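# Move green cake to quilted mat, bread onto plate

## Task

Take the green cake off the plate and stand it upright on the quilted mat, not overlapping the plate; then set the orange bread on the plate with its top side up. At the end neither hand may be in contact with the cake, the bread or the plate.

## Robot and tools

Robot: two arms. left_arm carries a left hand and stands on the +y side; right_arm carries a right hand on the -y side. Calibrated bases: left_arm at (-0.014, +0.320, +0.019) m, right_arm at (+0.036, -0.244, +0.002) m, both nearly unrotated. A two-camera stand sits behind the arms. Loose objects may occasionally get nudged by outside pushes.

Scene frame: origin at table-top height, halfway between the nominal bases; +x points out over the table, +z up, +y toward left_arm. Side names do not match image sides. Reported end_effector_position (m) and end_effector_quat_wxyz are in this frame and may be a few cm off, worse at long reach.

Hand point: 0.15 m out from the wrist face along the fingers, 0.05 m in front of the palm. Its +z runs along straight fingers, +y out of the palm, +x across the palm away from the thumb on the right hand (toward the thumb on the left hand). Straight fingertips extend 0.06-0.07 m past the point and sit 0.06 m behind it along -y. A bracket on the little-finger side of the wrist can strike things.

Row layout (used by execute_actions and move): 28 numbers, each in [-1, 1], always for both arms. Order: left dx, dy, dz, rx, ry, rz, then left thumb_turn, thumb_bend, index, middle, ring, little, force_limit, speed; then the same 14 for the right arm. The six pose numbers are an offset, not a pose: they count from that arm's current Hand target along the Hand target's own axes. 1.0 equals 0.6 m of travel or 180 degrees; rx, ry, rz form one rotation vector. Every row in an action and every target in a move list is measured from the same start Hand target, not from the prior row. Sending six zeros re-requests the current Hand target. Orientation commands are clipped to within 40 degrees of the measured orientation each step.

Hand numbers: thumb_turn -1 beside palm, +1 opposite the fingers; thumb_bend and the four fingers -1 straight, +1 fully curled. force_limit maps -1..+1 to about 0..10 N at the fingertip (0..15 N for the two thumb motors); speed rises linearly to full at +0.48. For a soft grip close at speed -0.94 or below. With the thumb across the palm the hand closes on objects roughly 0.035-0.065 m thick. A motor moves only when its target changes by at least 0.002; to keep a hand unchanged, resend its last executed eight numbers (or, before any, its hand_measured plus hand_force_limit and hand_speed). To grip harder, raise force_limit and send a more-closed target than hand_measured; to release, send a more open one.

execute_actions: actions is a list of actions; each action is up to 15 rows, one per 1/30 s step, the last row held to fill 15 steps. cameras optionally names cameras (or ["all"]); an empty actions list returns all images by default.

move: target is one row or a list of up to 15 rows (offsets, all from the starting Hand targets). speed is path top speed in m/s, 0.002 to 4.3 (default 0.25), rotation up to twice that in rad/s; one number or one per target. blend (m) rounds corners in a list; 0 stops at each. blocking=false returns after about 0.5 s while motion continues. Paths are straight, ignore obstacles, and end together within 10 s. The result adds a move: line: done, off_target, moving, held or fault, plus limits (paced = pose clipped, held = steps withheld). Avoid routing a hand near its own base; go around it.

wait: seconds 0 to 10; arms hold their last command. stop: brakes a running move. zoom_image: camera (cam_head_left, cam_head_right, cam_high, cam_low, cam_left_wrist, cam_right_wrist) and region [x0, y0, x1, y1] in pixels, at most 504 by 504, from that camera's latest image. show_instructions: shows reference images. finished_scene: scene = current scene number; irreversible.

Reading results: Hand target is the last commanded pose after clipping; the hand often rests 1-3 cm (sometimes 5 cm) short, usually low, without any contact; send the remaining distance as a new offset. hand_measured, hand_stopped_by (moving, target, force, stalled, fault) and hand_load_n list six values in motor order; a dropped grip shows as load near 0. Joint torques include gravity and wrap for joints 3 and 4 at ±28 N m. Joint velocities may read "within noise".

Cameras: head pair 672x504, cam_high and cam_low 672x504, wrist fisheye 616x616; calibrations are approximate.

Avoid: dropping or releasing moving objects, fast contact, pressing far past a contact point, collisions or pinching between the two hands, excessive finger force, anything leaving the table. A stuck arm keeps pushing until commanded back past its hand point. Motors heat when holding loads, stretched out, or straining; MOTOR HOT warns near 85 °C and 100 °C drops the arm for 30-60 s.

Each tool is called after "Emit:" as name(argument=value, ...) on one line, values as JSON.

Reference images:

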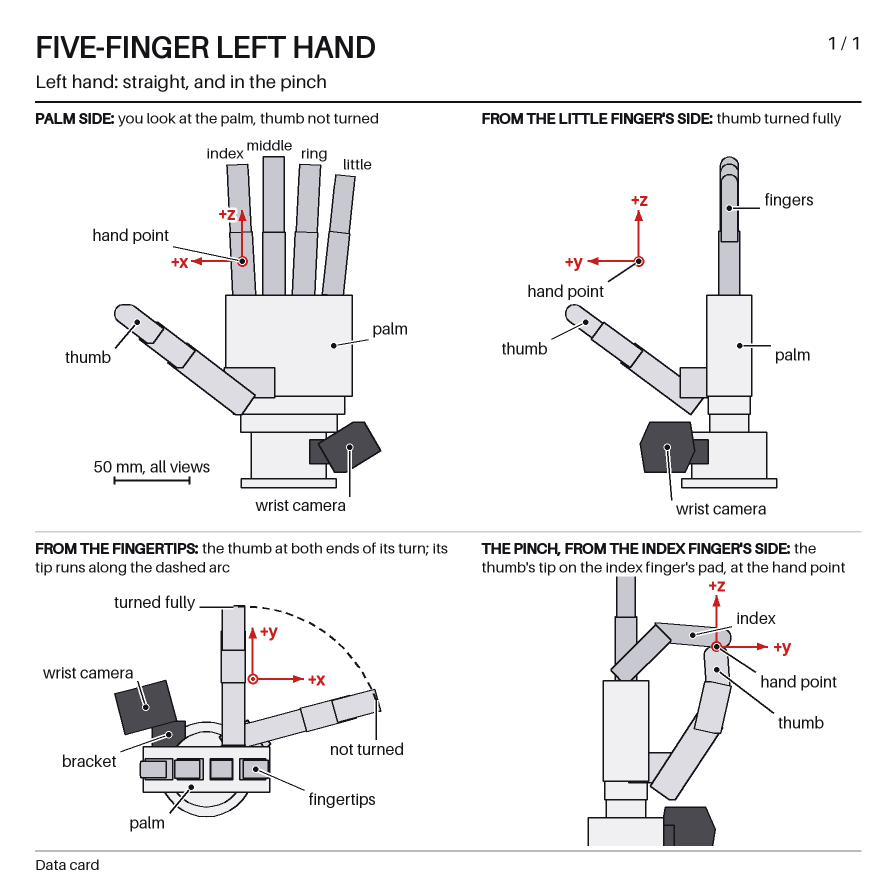

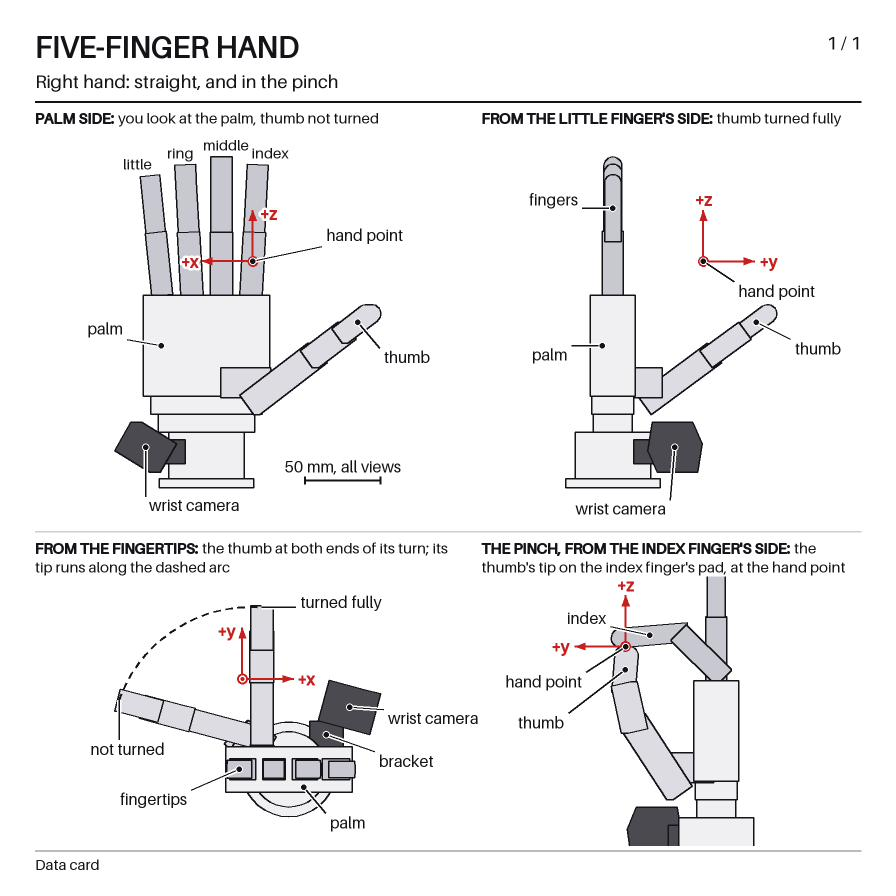

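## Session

Emit:
execute_actions(actions=[])

Emit:
zoom_image(camera="cam_head_left", region=[200, 170, 440, 350])

Emit:
zoom_image(camera="cam_high", region=[150, 100, 470, 340])

Scene clock: 0.00 s.
left_arm: end_effector_position=(+0.2643, +0.0852, +0.3333) hand_measured=(-1.000, -1.000, -1.000, -1.000, -1.000, -1.000) hand_load_n=(+0.0, +0.0, +0.0, +0.0, +0.0, +0.0) hand_stopped_by=(target, target, target, target, target, target) hand_force_limit=0.00 hand_speed=-0.80 end_effector_quat_wxyz=(+0.317, +0.811, -0.416, +0.262) | right_arm: end_effector_position=(+0.5784, -0.0991, +0.1787) hand_measured=(-1.000, -1.000, -1.000, -1.000, -1.000, -1.000) hand_load_n=(+0.0, +0.0, +0.0, +0.0, +0.0, +0.0) hand_stopped_by=(target, target, target, target, target, target) hand_force_limit=0.00 hand_speed=-0.80 end_effector_quat_wxyz=(-0.421, +0.647, -0.117, +0.624)
Joint positions: left_arm=[-0.16 1.001 0.964 -1.126 0.765 -0.964] | right_arm=[0.236 1.496 0.553 1.08 -0.176 -0.773]
Joint velocities: within noise
Joint torques (N m): no reading
Motor temperatures (°C): left_arm=[30 28 29 28 29 25] | right_arm=[32 27 27 26 26 29]
Heat: left arm: hottest waist 30 °C; right arm: hottest waist 32 °C.
Hand target: left_arm +0.2685, +0.0844, +0.3436; +0.313, +0.807, -0.419, +0.273 | right_arm +0.5838, -0.0978, +0.1855; -0.424, +0.642, -0.115, +0.629
camera_calibration:
cam_left_wrist: T_world_to_cam=[[0.965183, 0.244604, -0.0926856, -0.237569], [0.13412, -0.158567, 0.978196, -0.346186], [0.224574, -0.95657, -0.185852, 0.202692], [0, 0, 0, 1]] pos_world=[0.230209, 0.197106, 0.354289]
cam_right_wrist: T_world_to_cam=[[0.411701, -0.767816, -0.490877, -0.221327], [-0.536511, 0.231197, -0.811606, 0.479768], [0.736654, 0.5975, -0.316758, -0.195344], [0, 0, 0, 1]] pos_world=[0.492422, -0.164142, 0.218861]

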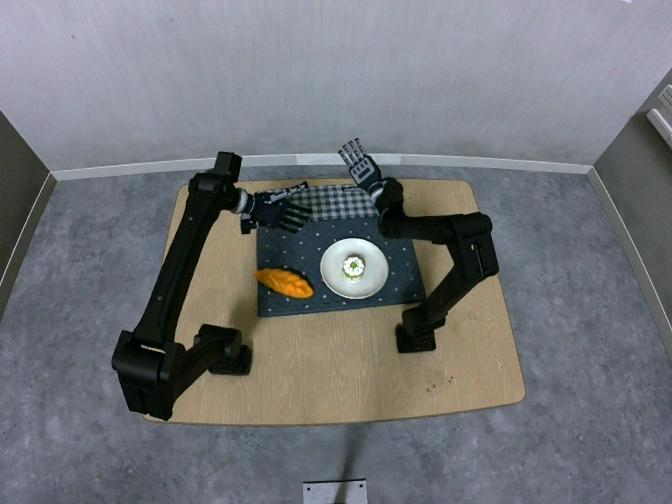

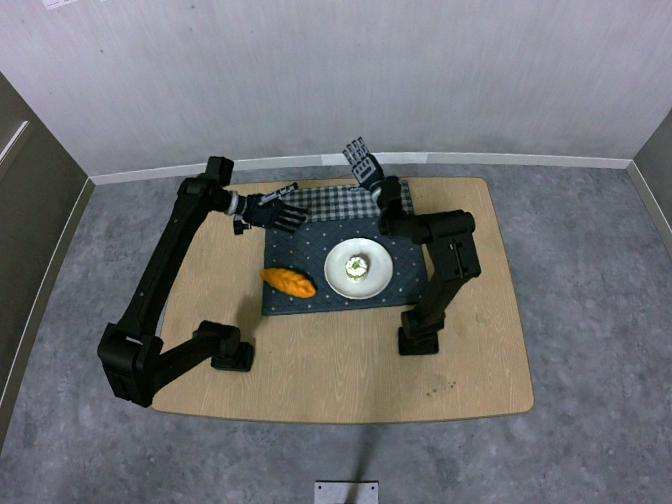

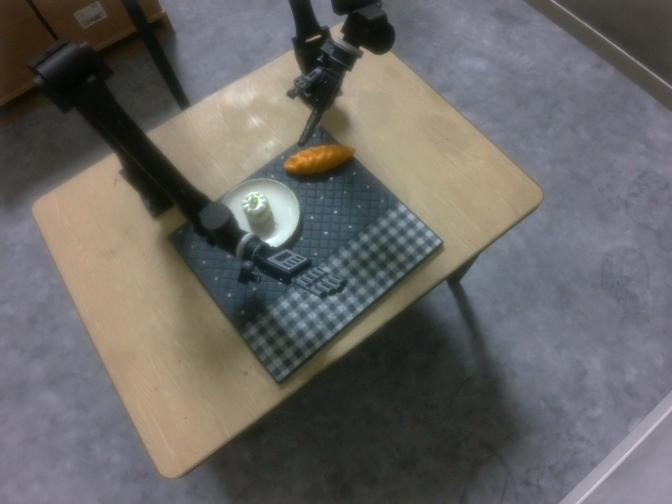

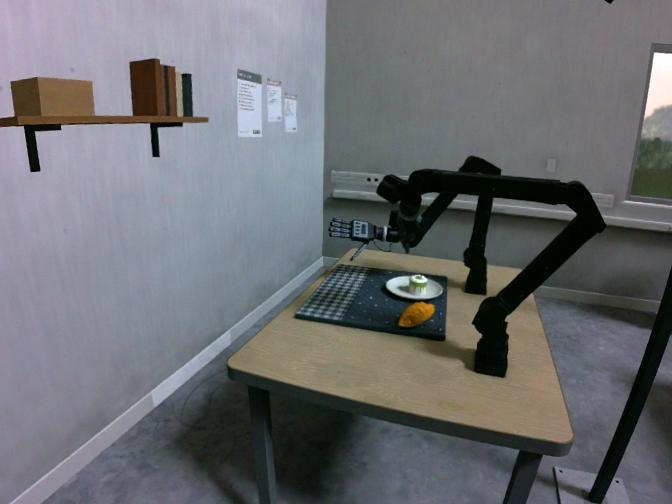

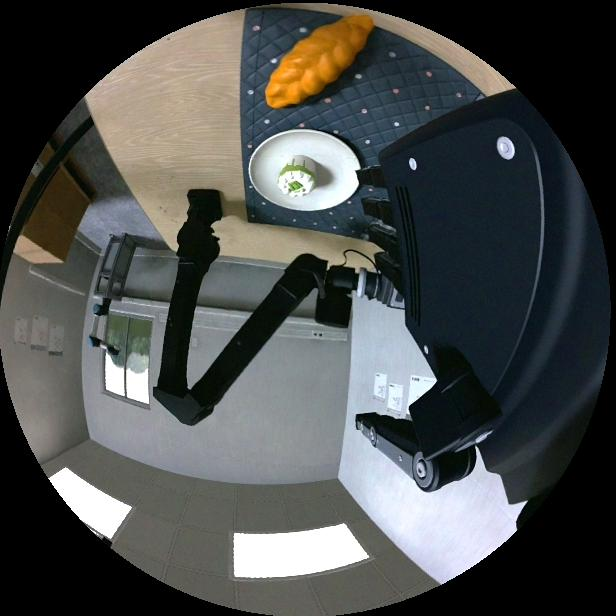

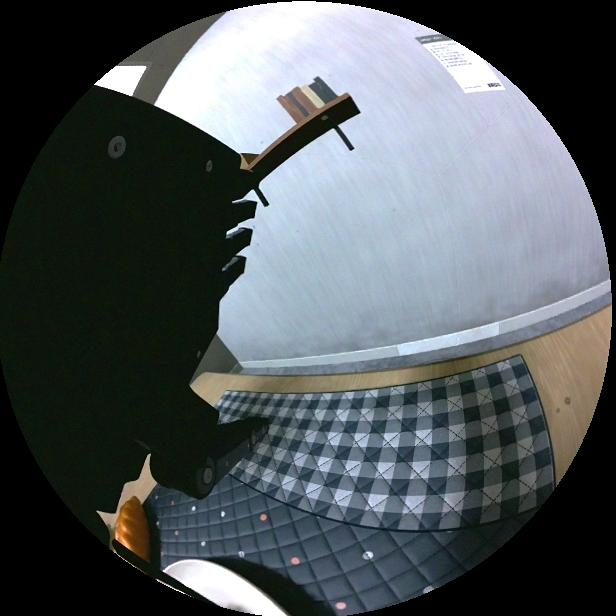

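Scaled by 2.100 from the camera's 672x504 image, which has a finer 960x720 frame.

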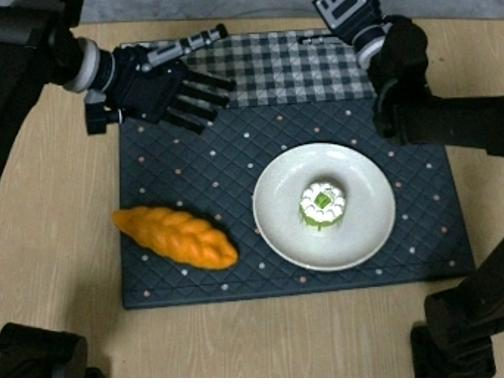

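Scaled by 1.575 from the camera's 672x504 image, which has a finer 960x720 frame.

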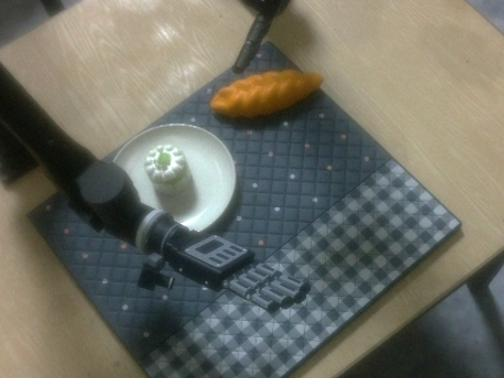

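Emit:
move(target=[[-0.3002,-0.0625,0.0927,0.2135,-0.1376,0.3829,1,-1,-1,-1,-1,-1,0,0.2,-0.1698,-0.2167,-0.4728,-0.2395,-0.1394,0.2296,1,-1,-1,-1,-1,-1,0,0.2]], speed=0.3, cameras=["cam_left_wrist","cam_right_wrist","cam_high","cam_head_left"])

Scene clock: 35.10 s.
left_arm: end_effector_position=(+0.2221, +0.1541, +0.1722) hand_measured=(+1.000, -1.000, -1.000, -1.000, -1.000, -1.000) hand_load_n=(+0.0, +0.0, +0.0, +0.0, -0.5, +0.0) hand_stopped_by=(target, target, target, target, target, target) hand_force_limit=0.00 hand_speed=0.20 end_effector_quat_wxyz=(+0.243, -0.536, +0.733, -0.340) | right_arm: end_effector_position=(+0.2501, -0.0710, +0.1253) hand_measured=(+1.000, -1.000, -1.000, -1.000, -1.000, -1.000) hand_load_n=(+0.0, +0.0, +0.0, +0.0, +0.0, +0.0) hand_stopped_by=(target, target, target, target, target, target) hand_force_limit=0.00 hand_speed=0.20 end_effector_quat_wxyz=(-0.343, +0.796, -0.455, +0.204)
Joint positions: left_arm=[-0.606 0.567 0.523 -0.689 -0.227 -0.211] | right_arm=[0.608 0.562 0.46 -0.651 0.069 0.047]
Joint torques (N m): left_arm=[-2.43 -2.14 8.88 2.07 -0.29 0.12] | right_arm=[1.2 -2.14 13.9 0.9 0.21 0.2]
Heat: left arm: hottest elbow 33 °C; right arm: hottest waist 32 °C.
Hand target: left_arm +0.2203, +0.1517, +0.1702; +0.246, -0.525, +0.737, -0.346 | right_arm +0.2586, -0.0616, +0.1601; -0.368, +0.784, -0.453, +0.212
Off the commanded pose: left_arm 0.004 m, 2 deg | right_arm 0.037 m, 3 deg.
move: off_target (right_arm)
camera_calibration:
cam_left_wrist: T_world_to_cam=[[0.522698, -0.489023, 0.698315, -0.15342], [-0.774948, -0.613936, 0.150125, 0.242693], [0.355306, -0.619628, -0.699871, 0.255734], [0, 0, 0, 1]] pos_world=[0.177403, 0.232432, 0.249682]
cam_right_wrist: T_world_to_cam=[[-0.438632, -0.557662, -0.704709, 0.163577], [-0.868681, 0.463986, 0.173525, 0.229995], [0.230207, 0.688281, -0.687949, 0.192319], [0, 0, 0, 1]] pos_world=[0.227269, -0.147863, 0.20767]
Images, in order (width x height): cam_head_left 672x504, cam_high 672x504, cam_left_wrist 616x616, cam_right_wrist 616x616.

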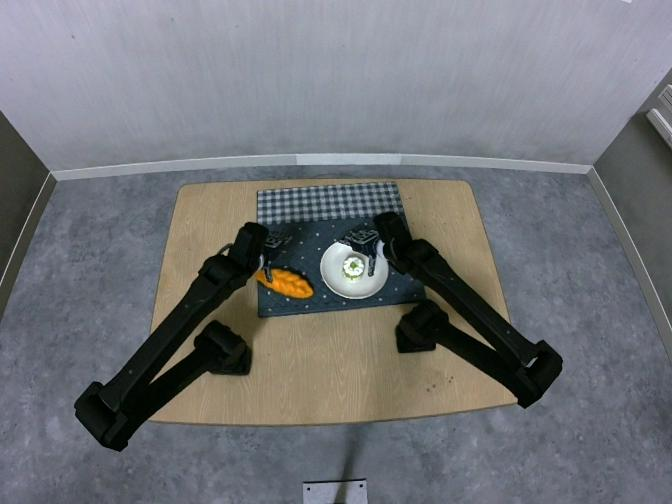

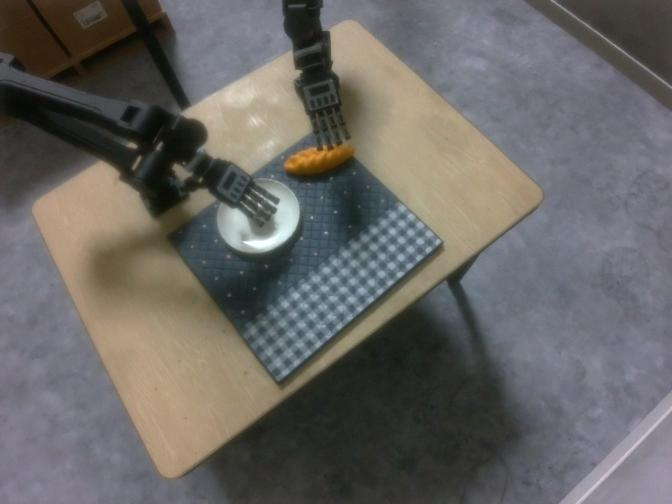

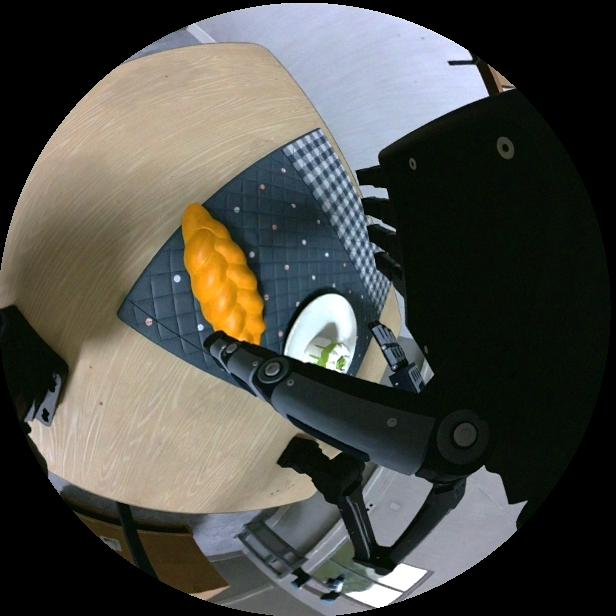

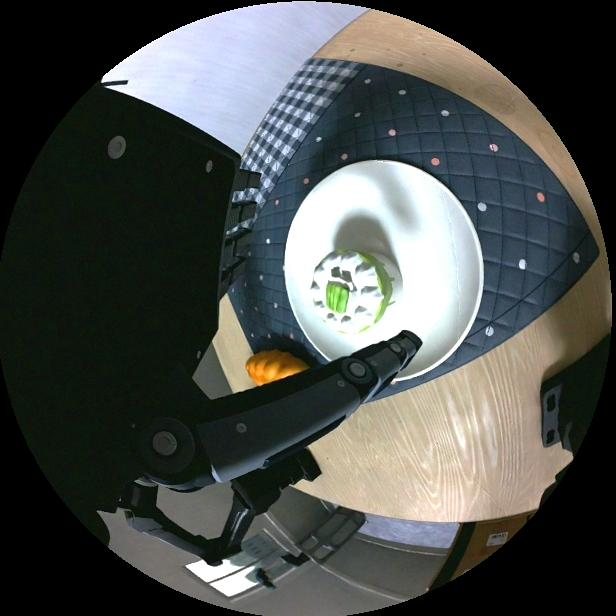

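Emit:
move(target=[[-0.005,0.093,0.0708,0,0,0,1,-1,-1,-1,-1,-1,0,0.2,-0.0263,0.0728,0.0688,0,0,0,1,-1,-1,-1,-1,-1,0,0.2]], speed=0.15, cameras=["cam_left_wrist","cam_right_wrist","cam_high","cam_low"])

Scene clock: 59.83 s.
left_arm: end_effector_position=(+0.2195, +0.1554, +0.1081) hand_measured=(+1.000, -1.000, -1.000, -1.000, -1.000, -1.000) hand_load_n=(+0.0, +0.0, +0.0, +0.0, +0.0, +0.0) hand_stopped_by=(target, target, target, target, target, target) hand_force_limit=0.00 hand_speed=0.20 end_effector_quat_wxyz=(+0.246, -0.531, +0.731, -0.350) | right_arm: end_effector_position=(+0.2546, -0.0492, +0.1058) hand_measured=(+1.000, -1.000, -1.000, -1.000, -1.000, -1.000) hand_load_n=(+0.0, +0.0, +0.0, +0.0, +0.0, +0.0) hand_stopped_by=(target, target, target, target, target, target) hand_force_limit=0.00 hand_speed=0.20 end_effector_quat_wxyz=(-0.367, +0.785, -0.450, +0.216)
Joint positions: left_arm=[-0.606 0.573 0.345 -0.48 -0.223 -0.203] | right_arm=[0.696 0.599 0.393 -0.493 0.137 0.103]
Joint torques (N m): left_arm=[-1.67 -0.38 8.8 2.13 -0.05 0.11] | right_arm=[1.14 -0.67 8.36 2.29 0.24 0.22]
Motor temperatures (°C): left_arm=[30 28 33 28 30 25] | right_arm=[32 28 32 26 26 29]
Heat: left arm: hottest elbow 33 °C; right arm: hottest waist 32 °C.
Hand target: left_arm +0.2184, +0.1554, +0.1002; +0.246, -0.525, +0.737, -0.346 | right_arm +0.2541, -0.0459, +0.1003; -0.368, +0.784, -0.453, +0.212
Off the commanded pose: left_arm 0.008 m, 1 deg | right_arm 0.007 m, 1 deg.
move: done
camera_calibration:
cam_left_wrist: T_world_to_cam=[[0.504773, -0.485585, 0.71373, -0.105055], [-0.782712, -0.606165, 0.141156, 0.25258], [0.364095, -0.629897, -0.68605, 0.210781], [0, 0, 0, 1]] pos_world=[0.173982, 0.234862, 0.183934]
cam_right_wrist: T_world_to_cam=[[-0.402928, -0.533045, -0.743983, 0.160235], [-0.876386, 0.459024, 0.145756, 0.231807], [0.263812, 0.710746, -0.652107, 0.151704], [0, 0, 0, 1]] pos_world=[0.227694, -0.128815, 0.184352]
Images, in order (width x height): cam_high 672x504, cam_low 672x504, cam_left_wrist 616x616, cam_right_wrist 616x616.

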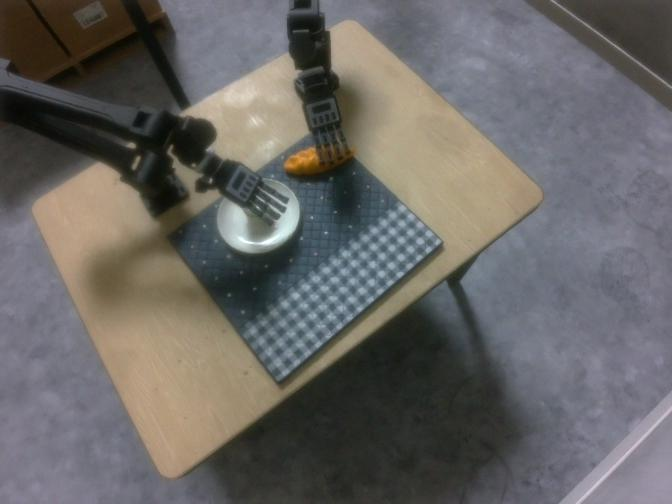

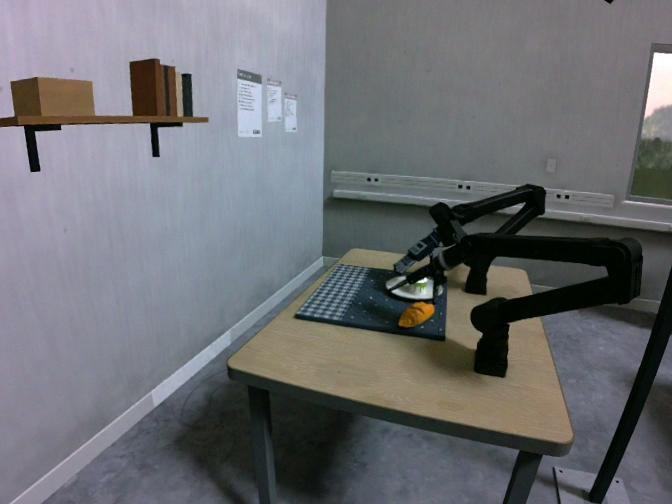

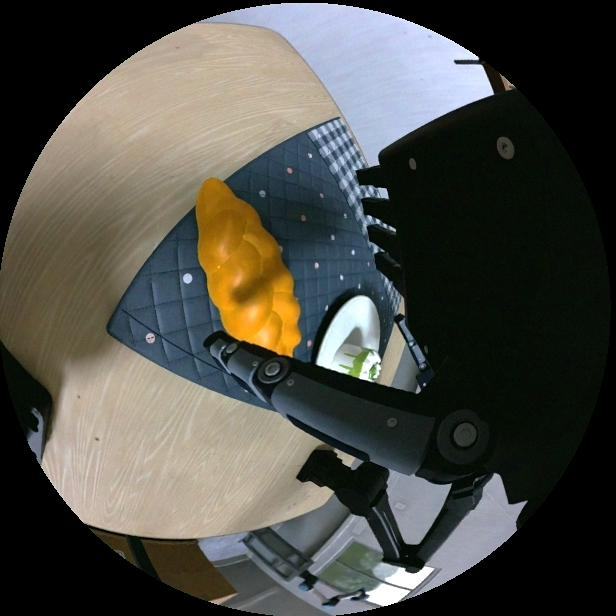

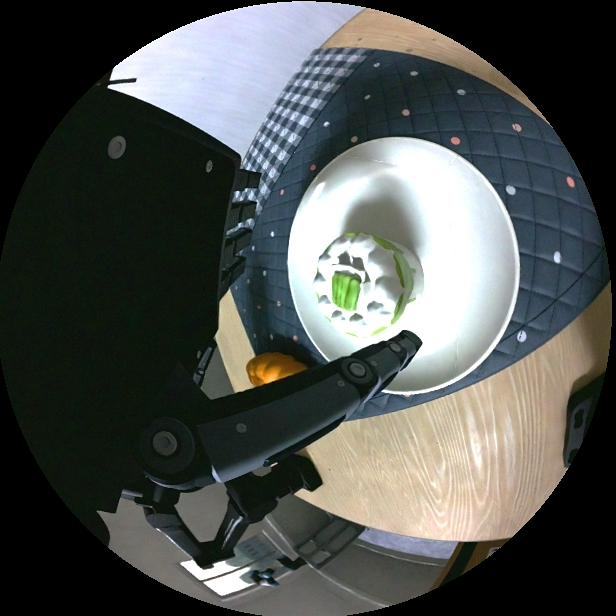

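Emit:
move(target=[[0,0.0732,0.0608,0,0,0,1,-1,-1,-1,-1,-1,0,0.2,-0.01,0.074,0.0572,0,0,0,1,-1,-1,-1,-1,-1,0,0.2]], speed=0.12, cameras=["cam_left_wrist","cam_right_wrist"])

Scene clock: 72.87 s.
left_arm: end_effector_position=(+0.2205, +0.1547, +0.0498) hand_measured=(+1.000, -1.000, -1.000, -1.000, -1.000, -1.000) hand_load_n=(+0.0, +0.0, +0.0, +0.0, +0.0, +0.0) hand_stopped_by=(target, target, target, target, target, target) hand_force_limit=0.00 hand_speed=0.20 end_effector_quat_wxyz=(+0.246, -0.532, +0.732, -0.349) | right_arm: end_effector_position=(+0.2514, -0.0438, +0.0500) hand_measured=(+1.000, -1.000, -1.000, -1.000, -1.000, -1.000) hand_load_n=(+0.0, +0.0, +0.0, +0.0, +0.0, +0.0) hand_stopped_by=(target, target, target, target, target, target) hand_force_limit=0.00 hand_speed=0.20 end_effector_quat_wxyz=(-0.367, +0.785, -0.450, +0.216)
Joint positions: left_arm=[-0.606 0.701 0.216 -0.225 -0.223 -0.203] | right_arm=[0.731 0.698 0.267 -0.271 0.164 0.126]
Joint torques (N m): left_arm=[-1.61 -0.26 8.2 2.14 -0.09 0.13] | right_arm=[1.2 -0.67 7.68 2.33 0.26 0.2]
Heat: left arm: hottest elbow 33 °C; right arm: hottest waist 32 °C.
Hand target: left_arm +0.2183, +0.1554, +0.0430; +0.246, -0.525, +0.737, -0.346 | right_arm +0.2493, -0.0417, +0.0440; -0.368, +0.784, -0.453, +0.212
Off the commanded pose: left_arm 0.007 m, 1 deg | right_arm 0.006 m, 1 deg.
move: done
camera_calibration:
cam_left_wrist: T_world_to_cam=[[0.505726, -0.486243, 0.712607, -0.0643366], [-0.782526, -0.606292, 0.141647, 0.261107], [0.363173, -0.629268, -0.687115, 0.170097], [0, 0, 0, 1]] pos_world=[0.175085, 0.23406, 0.125738]
cam_right_wrist: T_world_to_cam=[[-0.40299, -0.532183, -0.744567, 0.120391], [-0.876175, 0.45939, 0.14587, 0.234568], [0.264417, 0.711156, -0.651415, 0.112111], [0, 0, 0, 1]] pos_world=[0.224394, -0.123417, 0.128454]
Images, in order (width x height): cam_left_wrist 616x616, cam_right_wrist 616x616.

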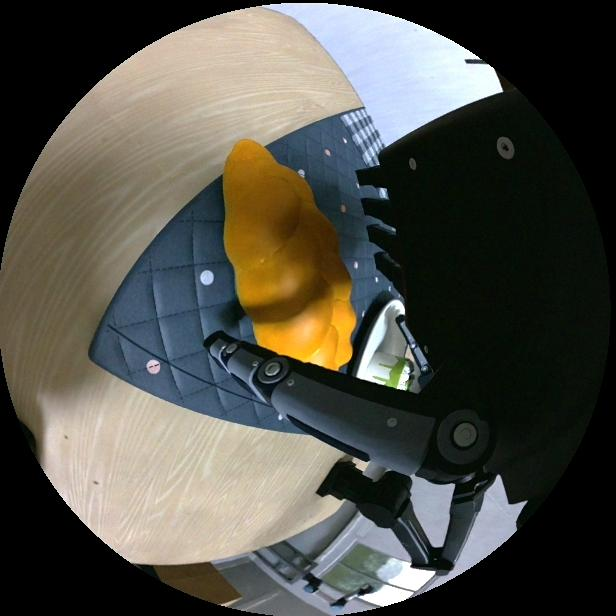

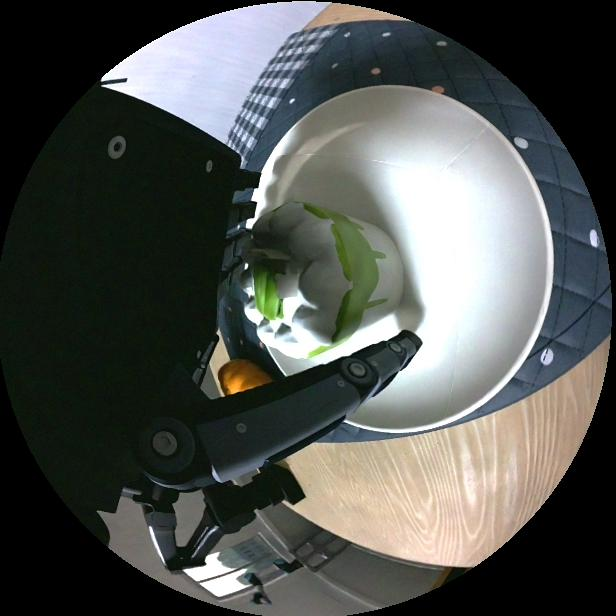

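Emit:
move(target=[[0,0,0,0,0,0,1,-1,-0.5,-0.5,-0.5,-0.5,-0.3,0.2, 0,0,0,0,0,0,1,-1,-0.5,-0.5,-0.4,-0.4,-0.4,0.2],[0,0,0,0,0,0,1,-1,0.3,0.3,0.3,0.3,-0.3,-0.85, 0,0,0,0,0,0,1,-1,0.3,0.3,-0.2,-0.39,-0.4,-0.85]], speed=0.12, cameras=["cam_left_wrist","cam_right_wrist"])

Scene clock: 80.33 s.
left_arm: end_effector_position=(+0.2213, +0.1543, +0.0502) hand_measured=(+1.000, -1.000, -0.142, -0.154, -0.072, +0.234) hand_load_n=(+5.5, +3.0, +5.5, +0.5, +2.5, +5.0) hand_stopped_by=(target, target, force, force, force, force) hand_force_limit=-0.30 hand_speed=-0.85 end_effector_quat_wxyz=(+0.247, -0.530, +0.732, -0.350) | right_arm: end_effector_position=(+0.2518, -0.0432, +0.0504) hand_measured=(+1.000, -1.000, -0.030, -0.156, -0.200, -0.390) hand_load_n=(-0.5, +0.5, +4.0, +4.0, +0.0, +0.0) hand_stopped_by=(target, target, force, force, target, target) hand_force_limit=-0.40 hand_speed=-0.85 end_effector_quat_wxyz=(-0.369, +0.784, -0.450, +0.216)
Joint positions: left_arm=[-0.606 0.703 0.216 -0.22 -0.223 -0.2] | right_arm=[0.731 0.698 0.267 -0.267 0.164 0.127]
Joint torques (N m): left_arm=[-1.61 -1.03 8.13 1.92 -0.07 0.09] | right_arm=[1.2 -0.73 7.68 2.24 0.24 0.2]
Heat: left arm: hottest elbow 32 °C; right arm: hottest waist 32 °C.
Hand target: left_arm +0.2183, +0.1554, +0.0429; +0.246, -0.525, +0.737, -0.346 | right_arm +0.2493, -0.0417, +0.0441; -0.368, +0.784, -0.453, +0.212
Off the commanded pose: left_arm 0.008 m, 1 deg | right_arm 0.007 m, 1 deg.
move: done
camera_calibration:
cam_left_wrist: T_world_to_cam=[[0.502168, -0.487396, 0.714334, -0.0641991], [-0.784243, -0.604756, 0.138683, 0.261742], [0.364404, -0.629854, -0.685926, 0.169661], [0, 0, 0, 1]] pos_world=[0.175683, 0.233861, 0.125936]
cam_right_wrist: T_world_to_cam=[[-0.401784, -0.530447, -0.746455, 0.121059], [-0.876277, 0.459409, 0.145196, 0.234728], [0.265909, 0.712439, -0.649402, 0.111447], [0, 0, 0, 1]] pos_world=[0.224692, -0.12302, 0.128658]
Images, in order (width x height): cam_left_wrist 616x616, cam_right_wrist 616x616.

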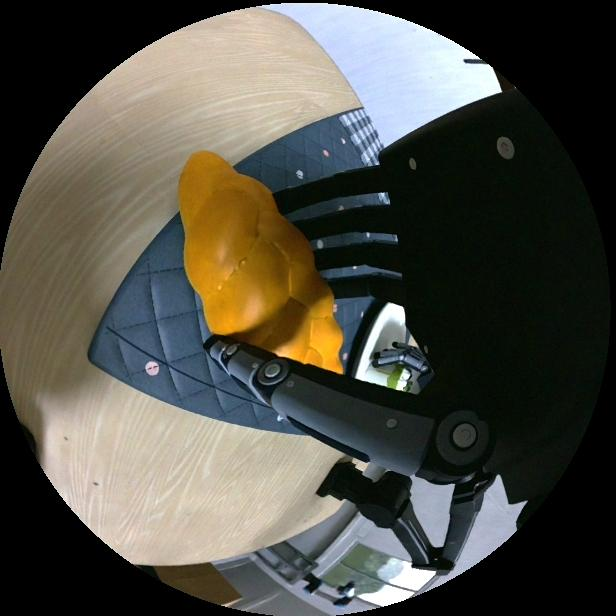

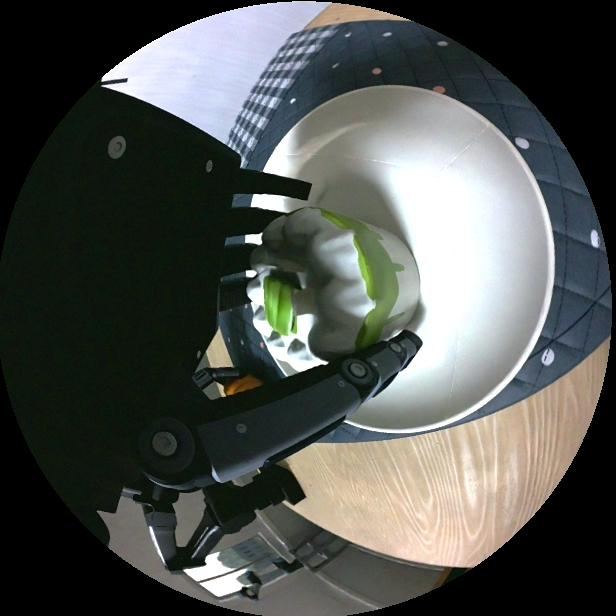

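Emit:
move(target=[[0,-0.0898,-0.0747,0,0,0,1,-1,0.3,0.3,0.3,0.3,-0.3,-0.85, 0,-0.1155,-0.096,0,0,0,1,-1,0.3,0.3,-0.2,-0.39,-0.4,-0.85],[0,-0.1412,-0.1173,0,0,0,1,-1,0.3,0.3,0.3,0.3,-0.3,-0.85, 0.2063,-0.3133,0.1007,0,0,0,1,-1,0.3,0.3,-0.2,-0.39,-0.4,-0.85]], speed=0.15, blend=0.03, cameras=["all"])

Scene clock: 103.80 s.
left_arm: end_effector_position=(+0.2055, +0.1655, +0.1146) hand_measured=(+1.000, -1.000, -0.142, -0.154, -0.072, +0.234) hand_load_n=(+3.0, +3.0, +6.0, +0.5, +4.0, +2.0) hand_stopped_by=(target, target, force, force, force, force) hand_force_limit=-0.30 hand_speed=-0.85 end_effector_quat_wxyz=(+0.235, -0.535, +0.747, -0.317) | right_arm: end_effector_position=(+0.4262, -0.0719, +0.1256) hand_measured=(+1.000, -1.000, -0.030, -0.156, -0.200, -0.390) hand_load_n=(+0.0, +0.5, +4.0, +4.0, +0.0, +0.0) hand_stopped_by=(target, target, force, force, target, target) hand_force_limit=-0.40 hand_speed=-0.85 end_effector_quat_wxyz=(-0.348, +0.790, -0.467, +0.190)
Joint positions: left_arm=[-0.606 0.555 0.392 -0.622 -0.222 -0.199] | right_arm=[0.282 1.151 0.74 -0.36 -0.184 -0.143]
Joint torques (N m): left_arm=[-1.73 -1.73 15.68 1.1 -0.09 0.06] | right_arm=[0.09 -7.65 13.2 2.28 -0.11 -0.11]
Heat: left arm: hottest elbow 33 °C; right arm: hottest elbow 33 °C.
Hand target: left_arm +0.2184, +0.1555, +0.1532; +0.246, -0.526, +0.737, -0.346 | right_arm +0.4555, -0.0658, +0.1499; -0.368, +0.784, -0.453, +0.212
Off the commanded pose: left_arm 0.042 m, 4 deg | right_arm 0.039 m, 4 deg.
move: off_target (left_arm, right_arm)
camera_calibration:
cam_left_wrist: T_world_to_cam=[[0.54522, -0.519565, 0.657866, -0.093993], [-0.775508, -0.610601, 0.160481, 0.243788], [0.318313, -0.597677, -0.735839, 0.236472], [0, 0, 0, 1]] pos_world=[0.165035, 0.241356, 0.196716]
cam_right_wrist: T_world_to_cam=[[-0.460834, -0.530432, -0.711529, 0.252762], [-0.858671, 0.469126, 0.206409, 0.375312], [0.224311, 0.70609, -0.671656, 0.154406], [0, 0, 0, 1]] pos_world=[0.404116, -0.15102, 0.206088]

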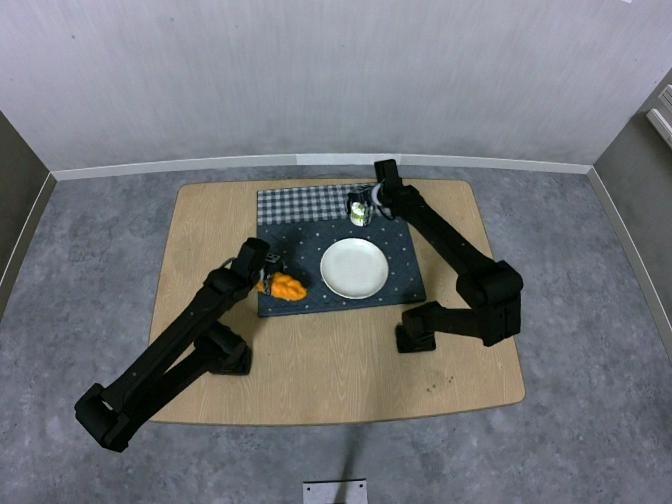

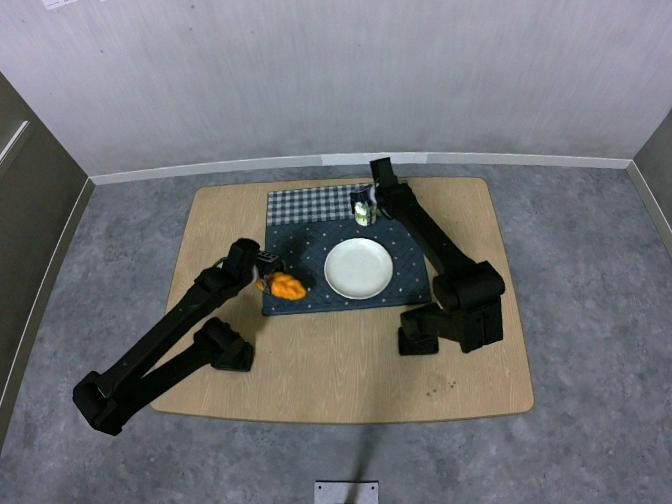

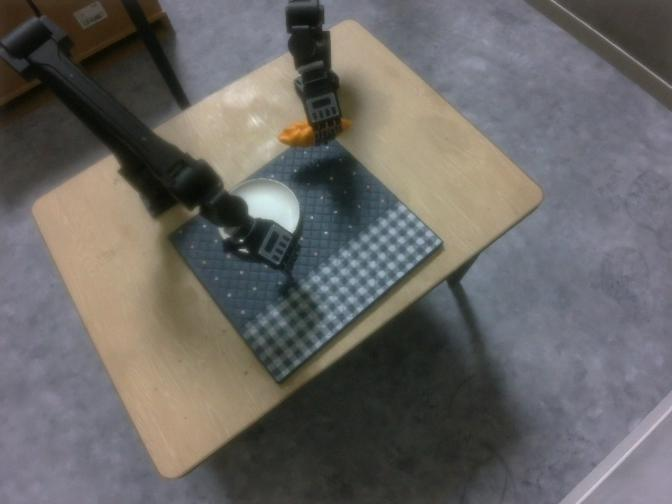

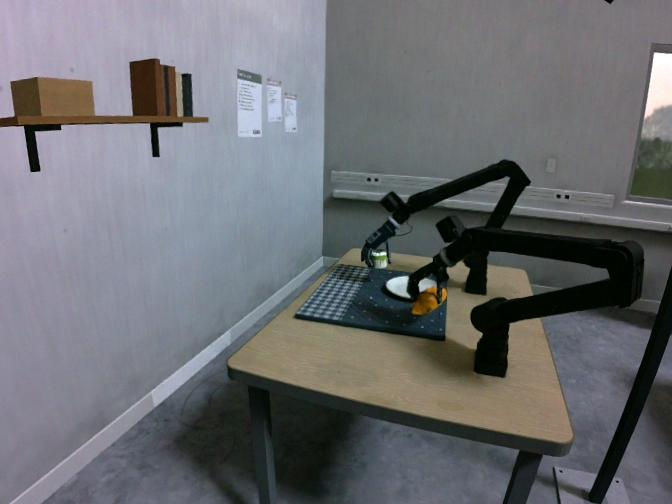

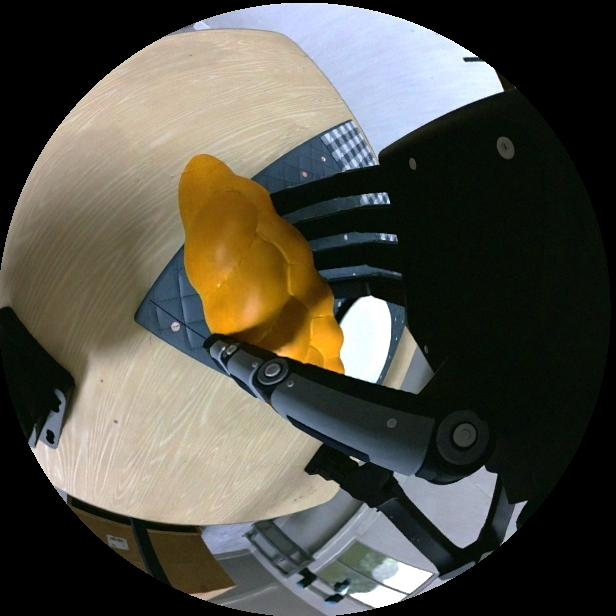

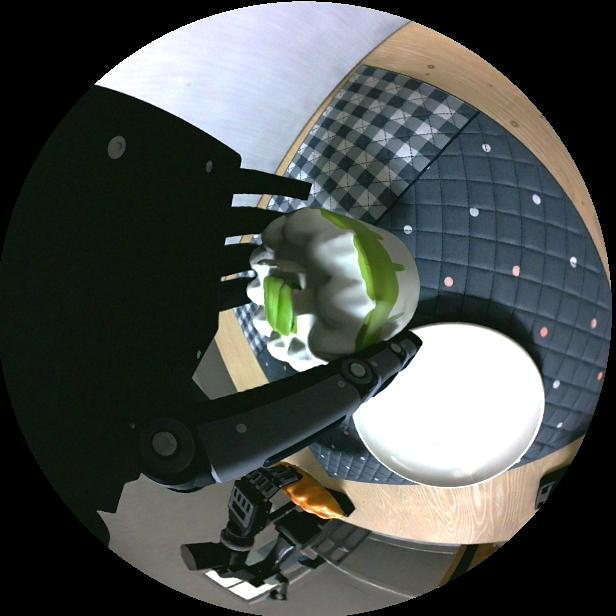

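Emit:
move(target=[[0.1175,-0.0857,0.0507,0,0,0,1,-1,0.3,0.3,0.3,0.3,-0.3,-0.85, 0,0.1219,0.1013,0,0,0,1,-1,0.3,0.3,-0.2,-0.39,-0.4,-0.85],[0.1175,-0.0857,0.0507,0,0,0,1,-1,0.3,0.3,0.3,0.3,-0.3,-0.85, 0,0.1437,0.1195,0,0,0,1,-1,0.3,0.3,-0.2,-0.39,-0.4,-0.85]], speed=[0.15,0.05], blend=0.005, cameras=["cam_high","cam_low","cam_right_wrist"])

Emit:
zoom_image(camera="cam_high", region=[200, 120, 360, 300])

Scene clock: 115.07 s.
left_arm: end_effector_position=(+0.2322, +0.0949, +0.1402) hand_measured=(+1.000, -1.000, -0.142, -0.154, -0.072, +0.234) hand_load_n=(+3.0, +2.5, +5.5, +1.0, +4.0, +2.0) hand_stopped_by=(target, target, force, force, force, force) hand_force_limit=-0.30 hand_speed=-0.85 end_effector_quat_wxyz=(+0.245, -0.526, +0.753, -0.311) | right_arm: end_effector_position=(+0.4569, -0.0630, +0.0494) hand_measured=(+1.000, -1.000, -0.030, -0.156, -0.200, -0.390) hand_load_n=(+0.0, +0.5, +4.0, +4.0, +0.0, +0.0) hand_stopped_by=(target, target, force, force, target, target) hand_force_limit=-0.40 hand_speed=-0.85 end_effector_quat_wxyz=(-0.372, +0.780, -0.455, +0.213)
Joint positions: left_arm=[-0.803 0.826 0.559 -0.563 -0.372 -0.321] | right_arm=[0.282 1.356 0.64 0.018 -0.185 -0.145]
Joint torques (N m): left_arm=[-2.37 -2.61 15.28 2 -0.38 -0.21] | right_arm=[0.15 -9.47 6.38 2.47 -0.09 -0.11]
Heat: left arm: hottest elbow 36 °C; right arm: hottest elbow 33 °C.
Hand target: left_arm +0.2485, +0.0705, +0.1732; +0.246, -0.525, +0.737, -0.346 | right_arm +0.4556, -0.0658, +0.0378; -0.368, +0.784, -0.453, +0.212
Off the commanded pose: left_arm 0.044 m, 4 deg | right_arm 0.012 m, 1 deg.
move: off_target (left_arm, right_arm)
camera_calibration:
cam_right_wrist: T_world_to_cam=[[-0.408513, -0.516668, -0.752443, 0.196386], [-0.872012, 0.46446, 0.154506, 0.421657], [0.269651, 0.719257, -0.640279, 0.0686432], [0, 0, 0, 1]] pos_world=[0.429406, -0.143749, 0.126571]
Images, in order (width x height): cam_high 672x504, cam_low 672x504, cam_right_wrist 616x616.

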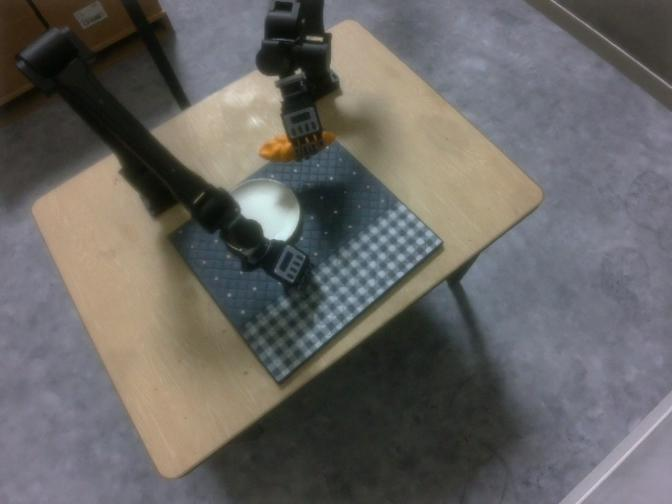

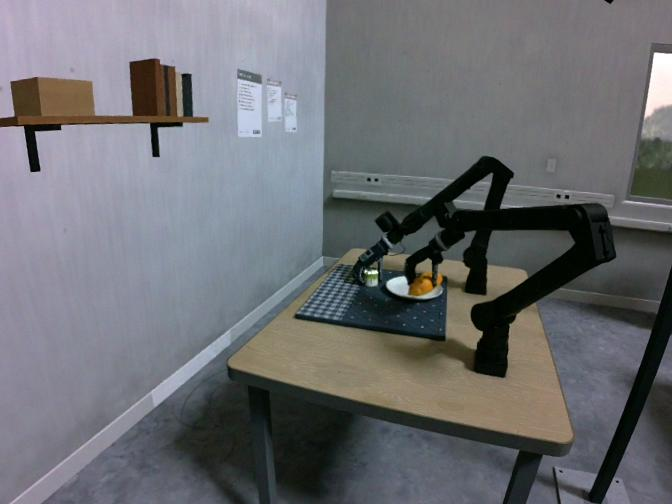

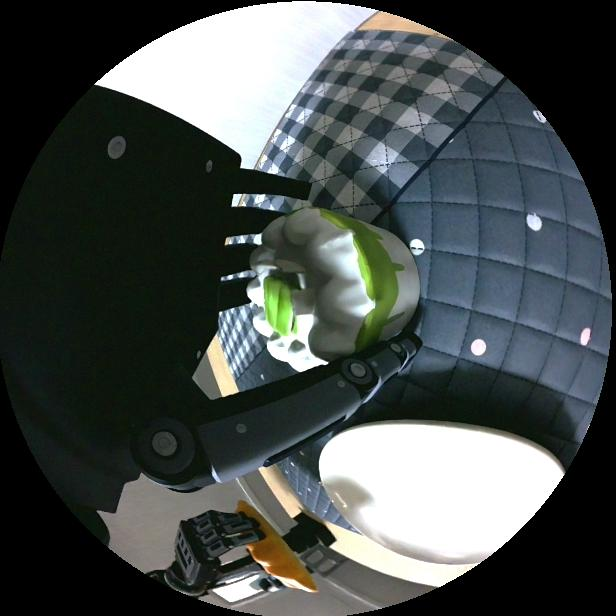

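Scaled by 2.800 from the camera's 672x504 image, which has a finer 960x720 frame.

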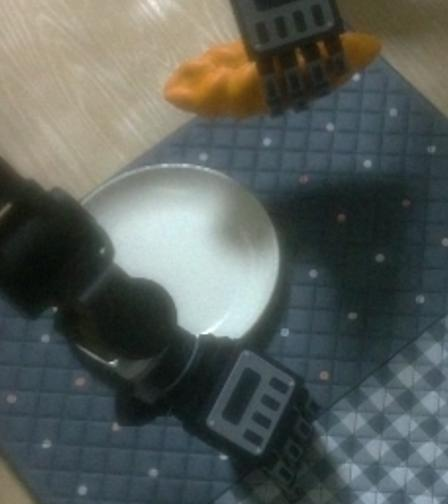

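Emit:
move(target=[[0,0,0,0,0,0,1,-1,0.3,0.3,0.3,0.3,-0.3,-0.85, 0,0.0077,0.0064,0,0,0,1,-1,0.3,0.3,-0.2,-0.39,-0.4,-0.85]], speed=0.05, cameras=["cam_low"])

Emit:
zoom_image(camera="cam_low", region=[330, 230, 450, 320])

Scene clock: 120.53 s.
left_arm: end_effector_position=(+0.2322, +0.0949, +0.1402) hand_measured=(+1.000, -1.000, -0.142, -0.154, -0.072, +0.234) hand_load_n=(+3.0, +2.5, +5.5, +0.5, +4.0, +2.0) hand_stopped_by=(target, target, force, force, force, force) hand_force_limit=-0.30 hand_speed=-0.85 end_effector_quat_wxyz=(+0.245, -0.526, +0.753, -0.311) | right_arm: end_effector_position=(+0.4592, -0.0622, +0.0490) hand_measured=(+1.000, -1.000, -0.030, -0.156, -0.200, -0.390) hand_load_n=(-0.5, +1.0, +4.0, +3.5, +0.0, +0.0) hand_stopped_by=(target, target, force, force, target, target) hand_force_limit=-0.40 hand_speed=-0.85 end_effector_quat_wxyz=(-0.377, +0.778, -0.453, +0.217)
Joint positions: left_arm=[-0.803 0.826 0.559 -0.563 -0.372 -0.321] | right_arm=[0.282 1.361 0.636 0.041 -0.186 -0.145]
Joint torques (N m): left_arm=[-2.84 -3.25 15.34 1.92 -0.37 -0.18] | right_arm=[0.21 -8.76 6.16 2.43 -0.07 -0.11]
Heat: left arm: hottest elbow 36 °C; right arm: hottest elbow 33 °C.
Hand target: left_arm +0.2485, +0.0705, +0.1733; +0.246, -0.525, +0.737, -0.346 | right_arm +0.4556, -0.0658, +0.0319; -0.368, +0.784, -0.453, +0.212
Off the commanded pose: left_arm 0.044 m, 4 deg | right_arm 0.018 m, 1 deg.
move: off_target (left_arm, right_arm)
Images, in order (width x height): cam_low 672x504.

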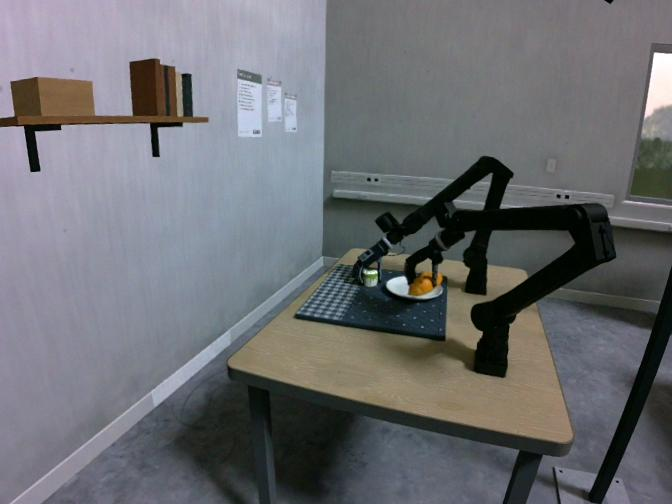

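Scaled by 4.200 from the camera's 672x504 image, which has a finer 960x720 frame.

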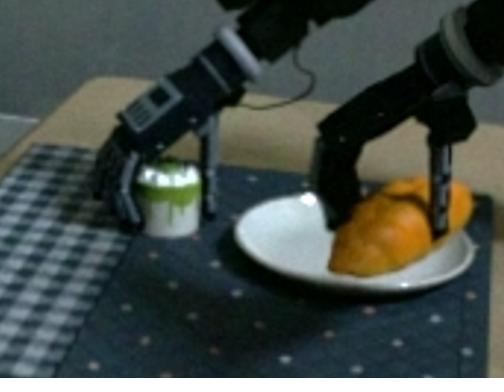

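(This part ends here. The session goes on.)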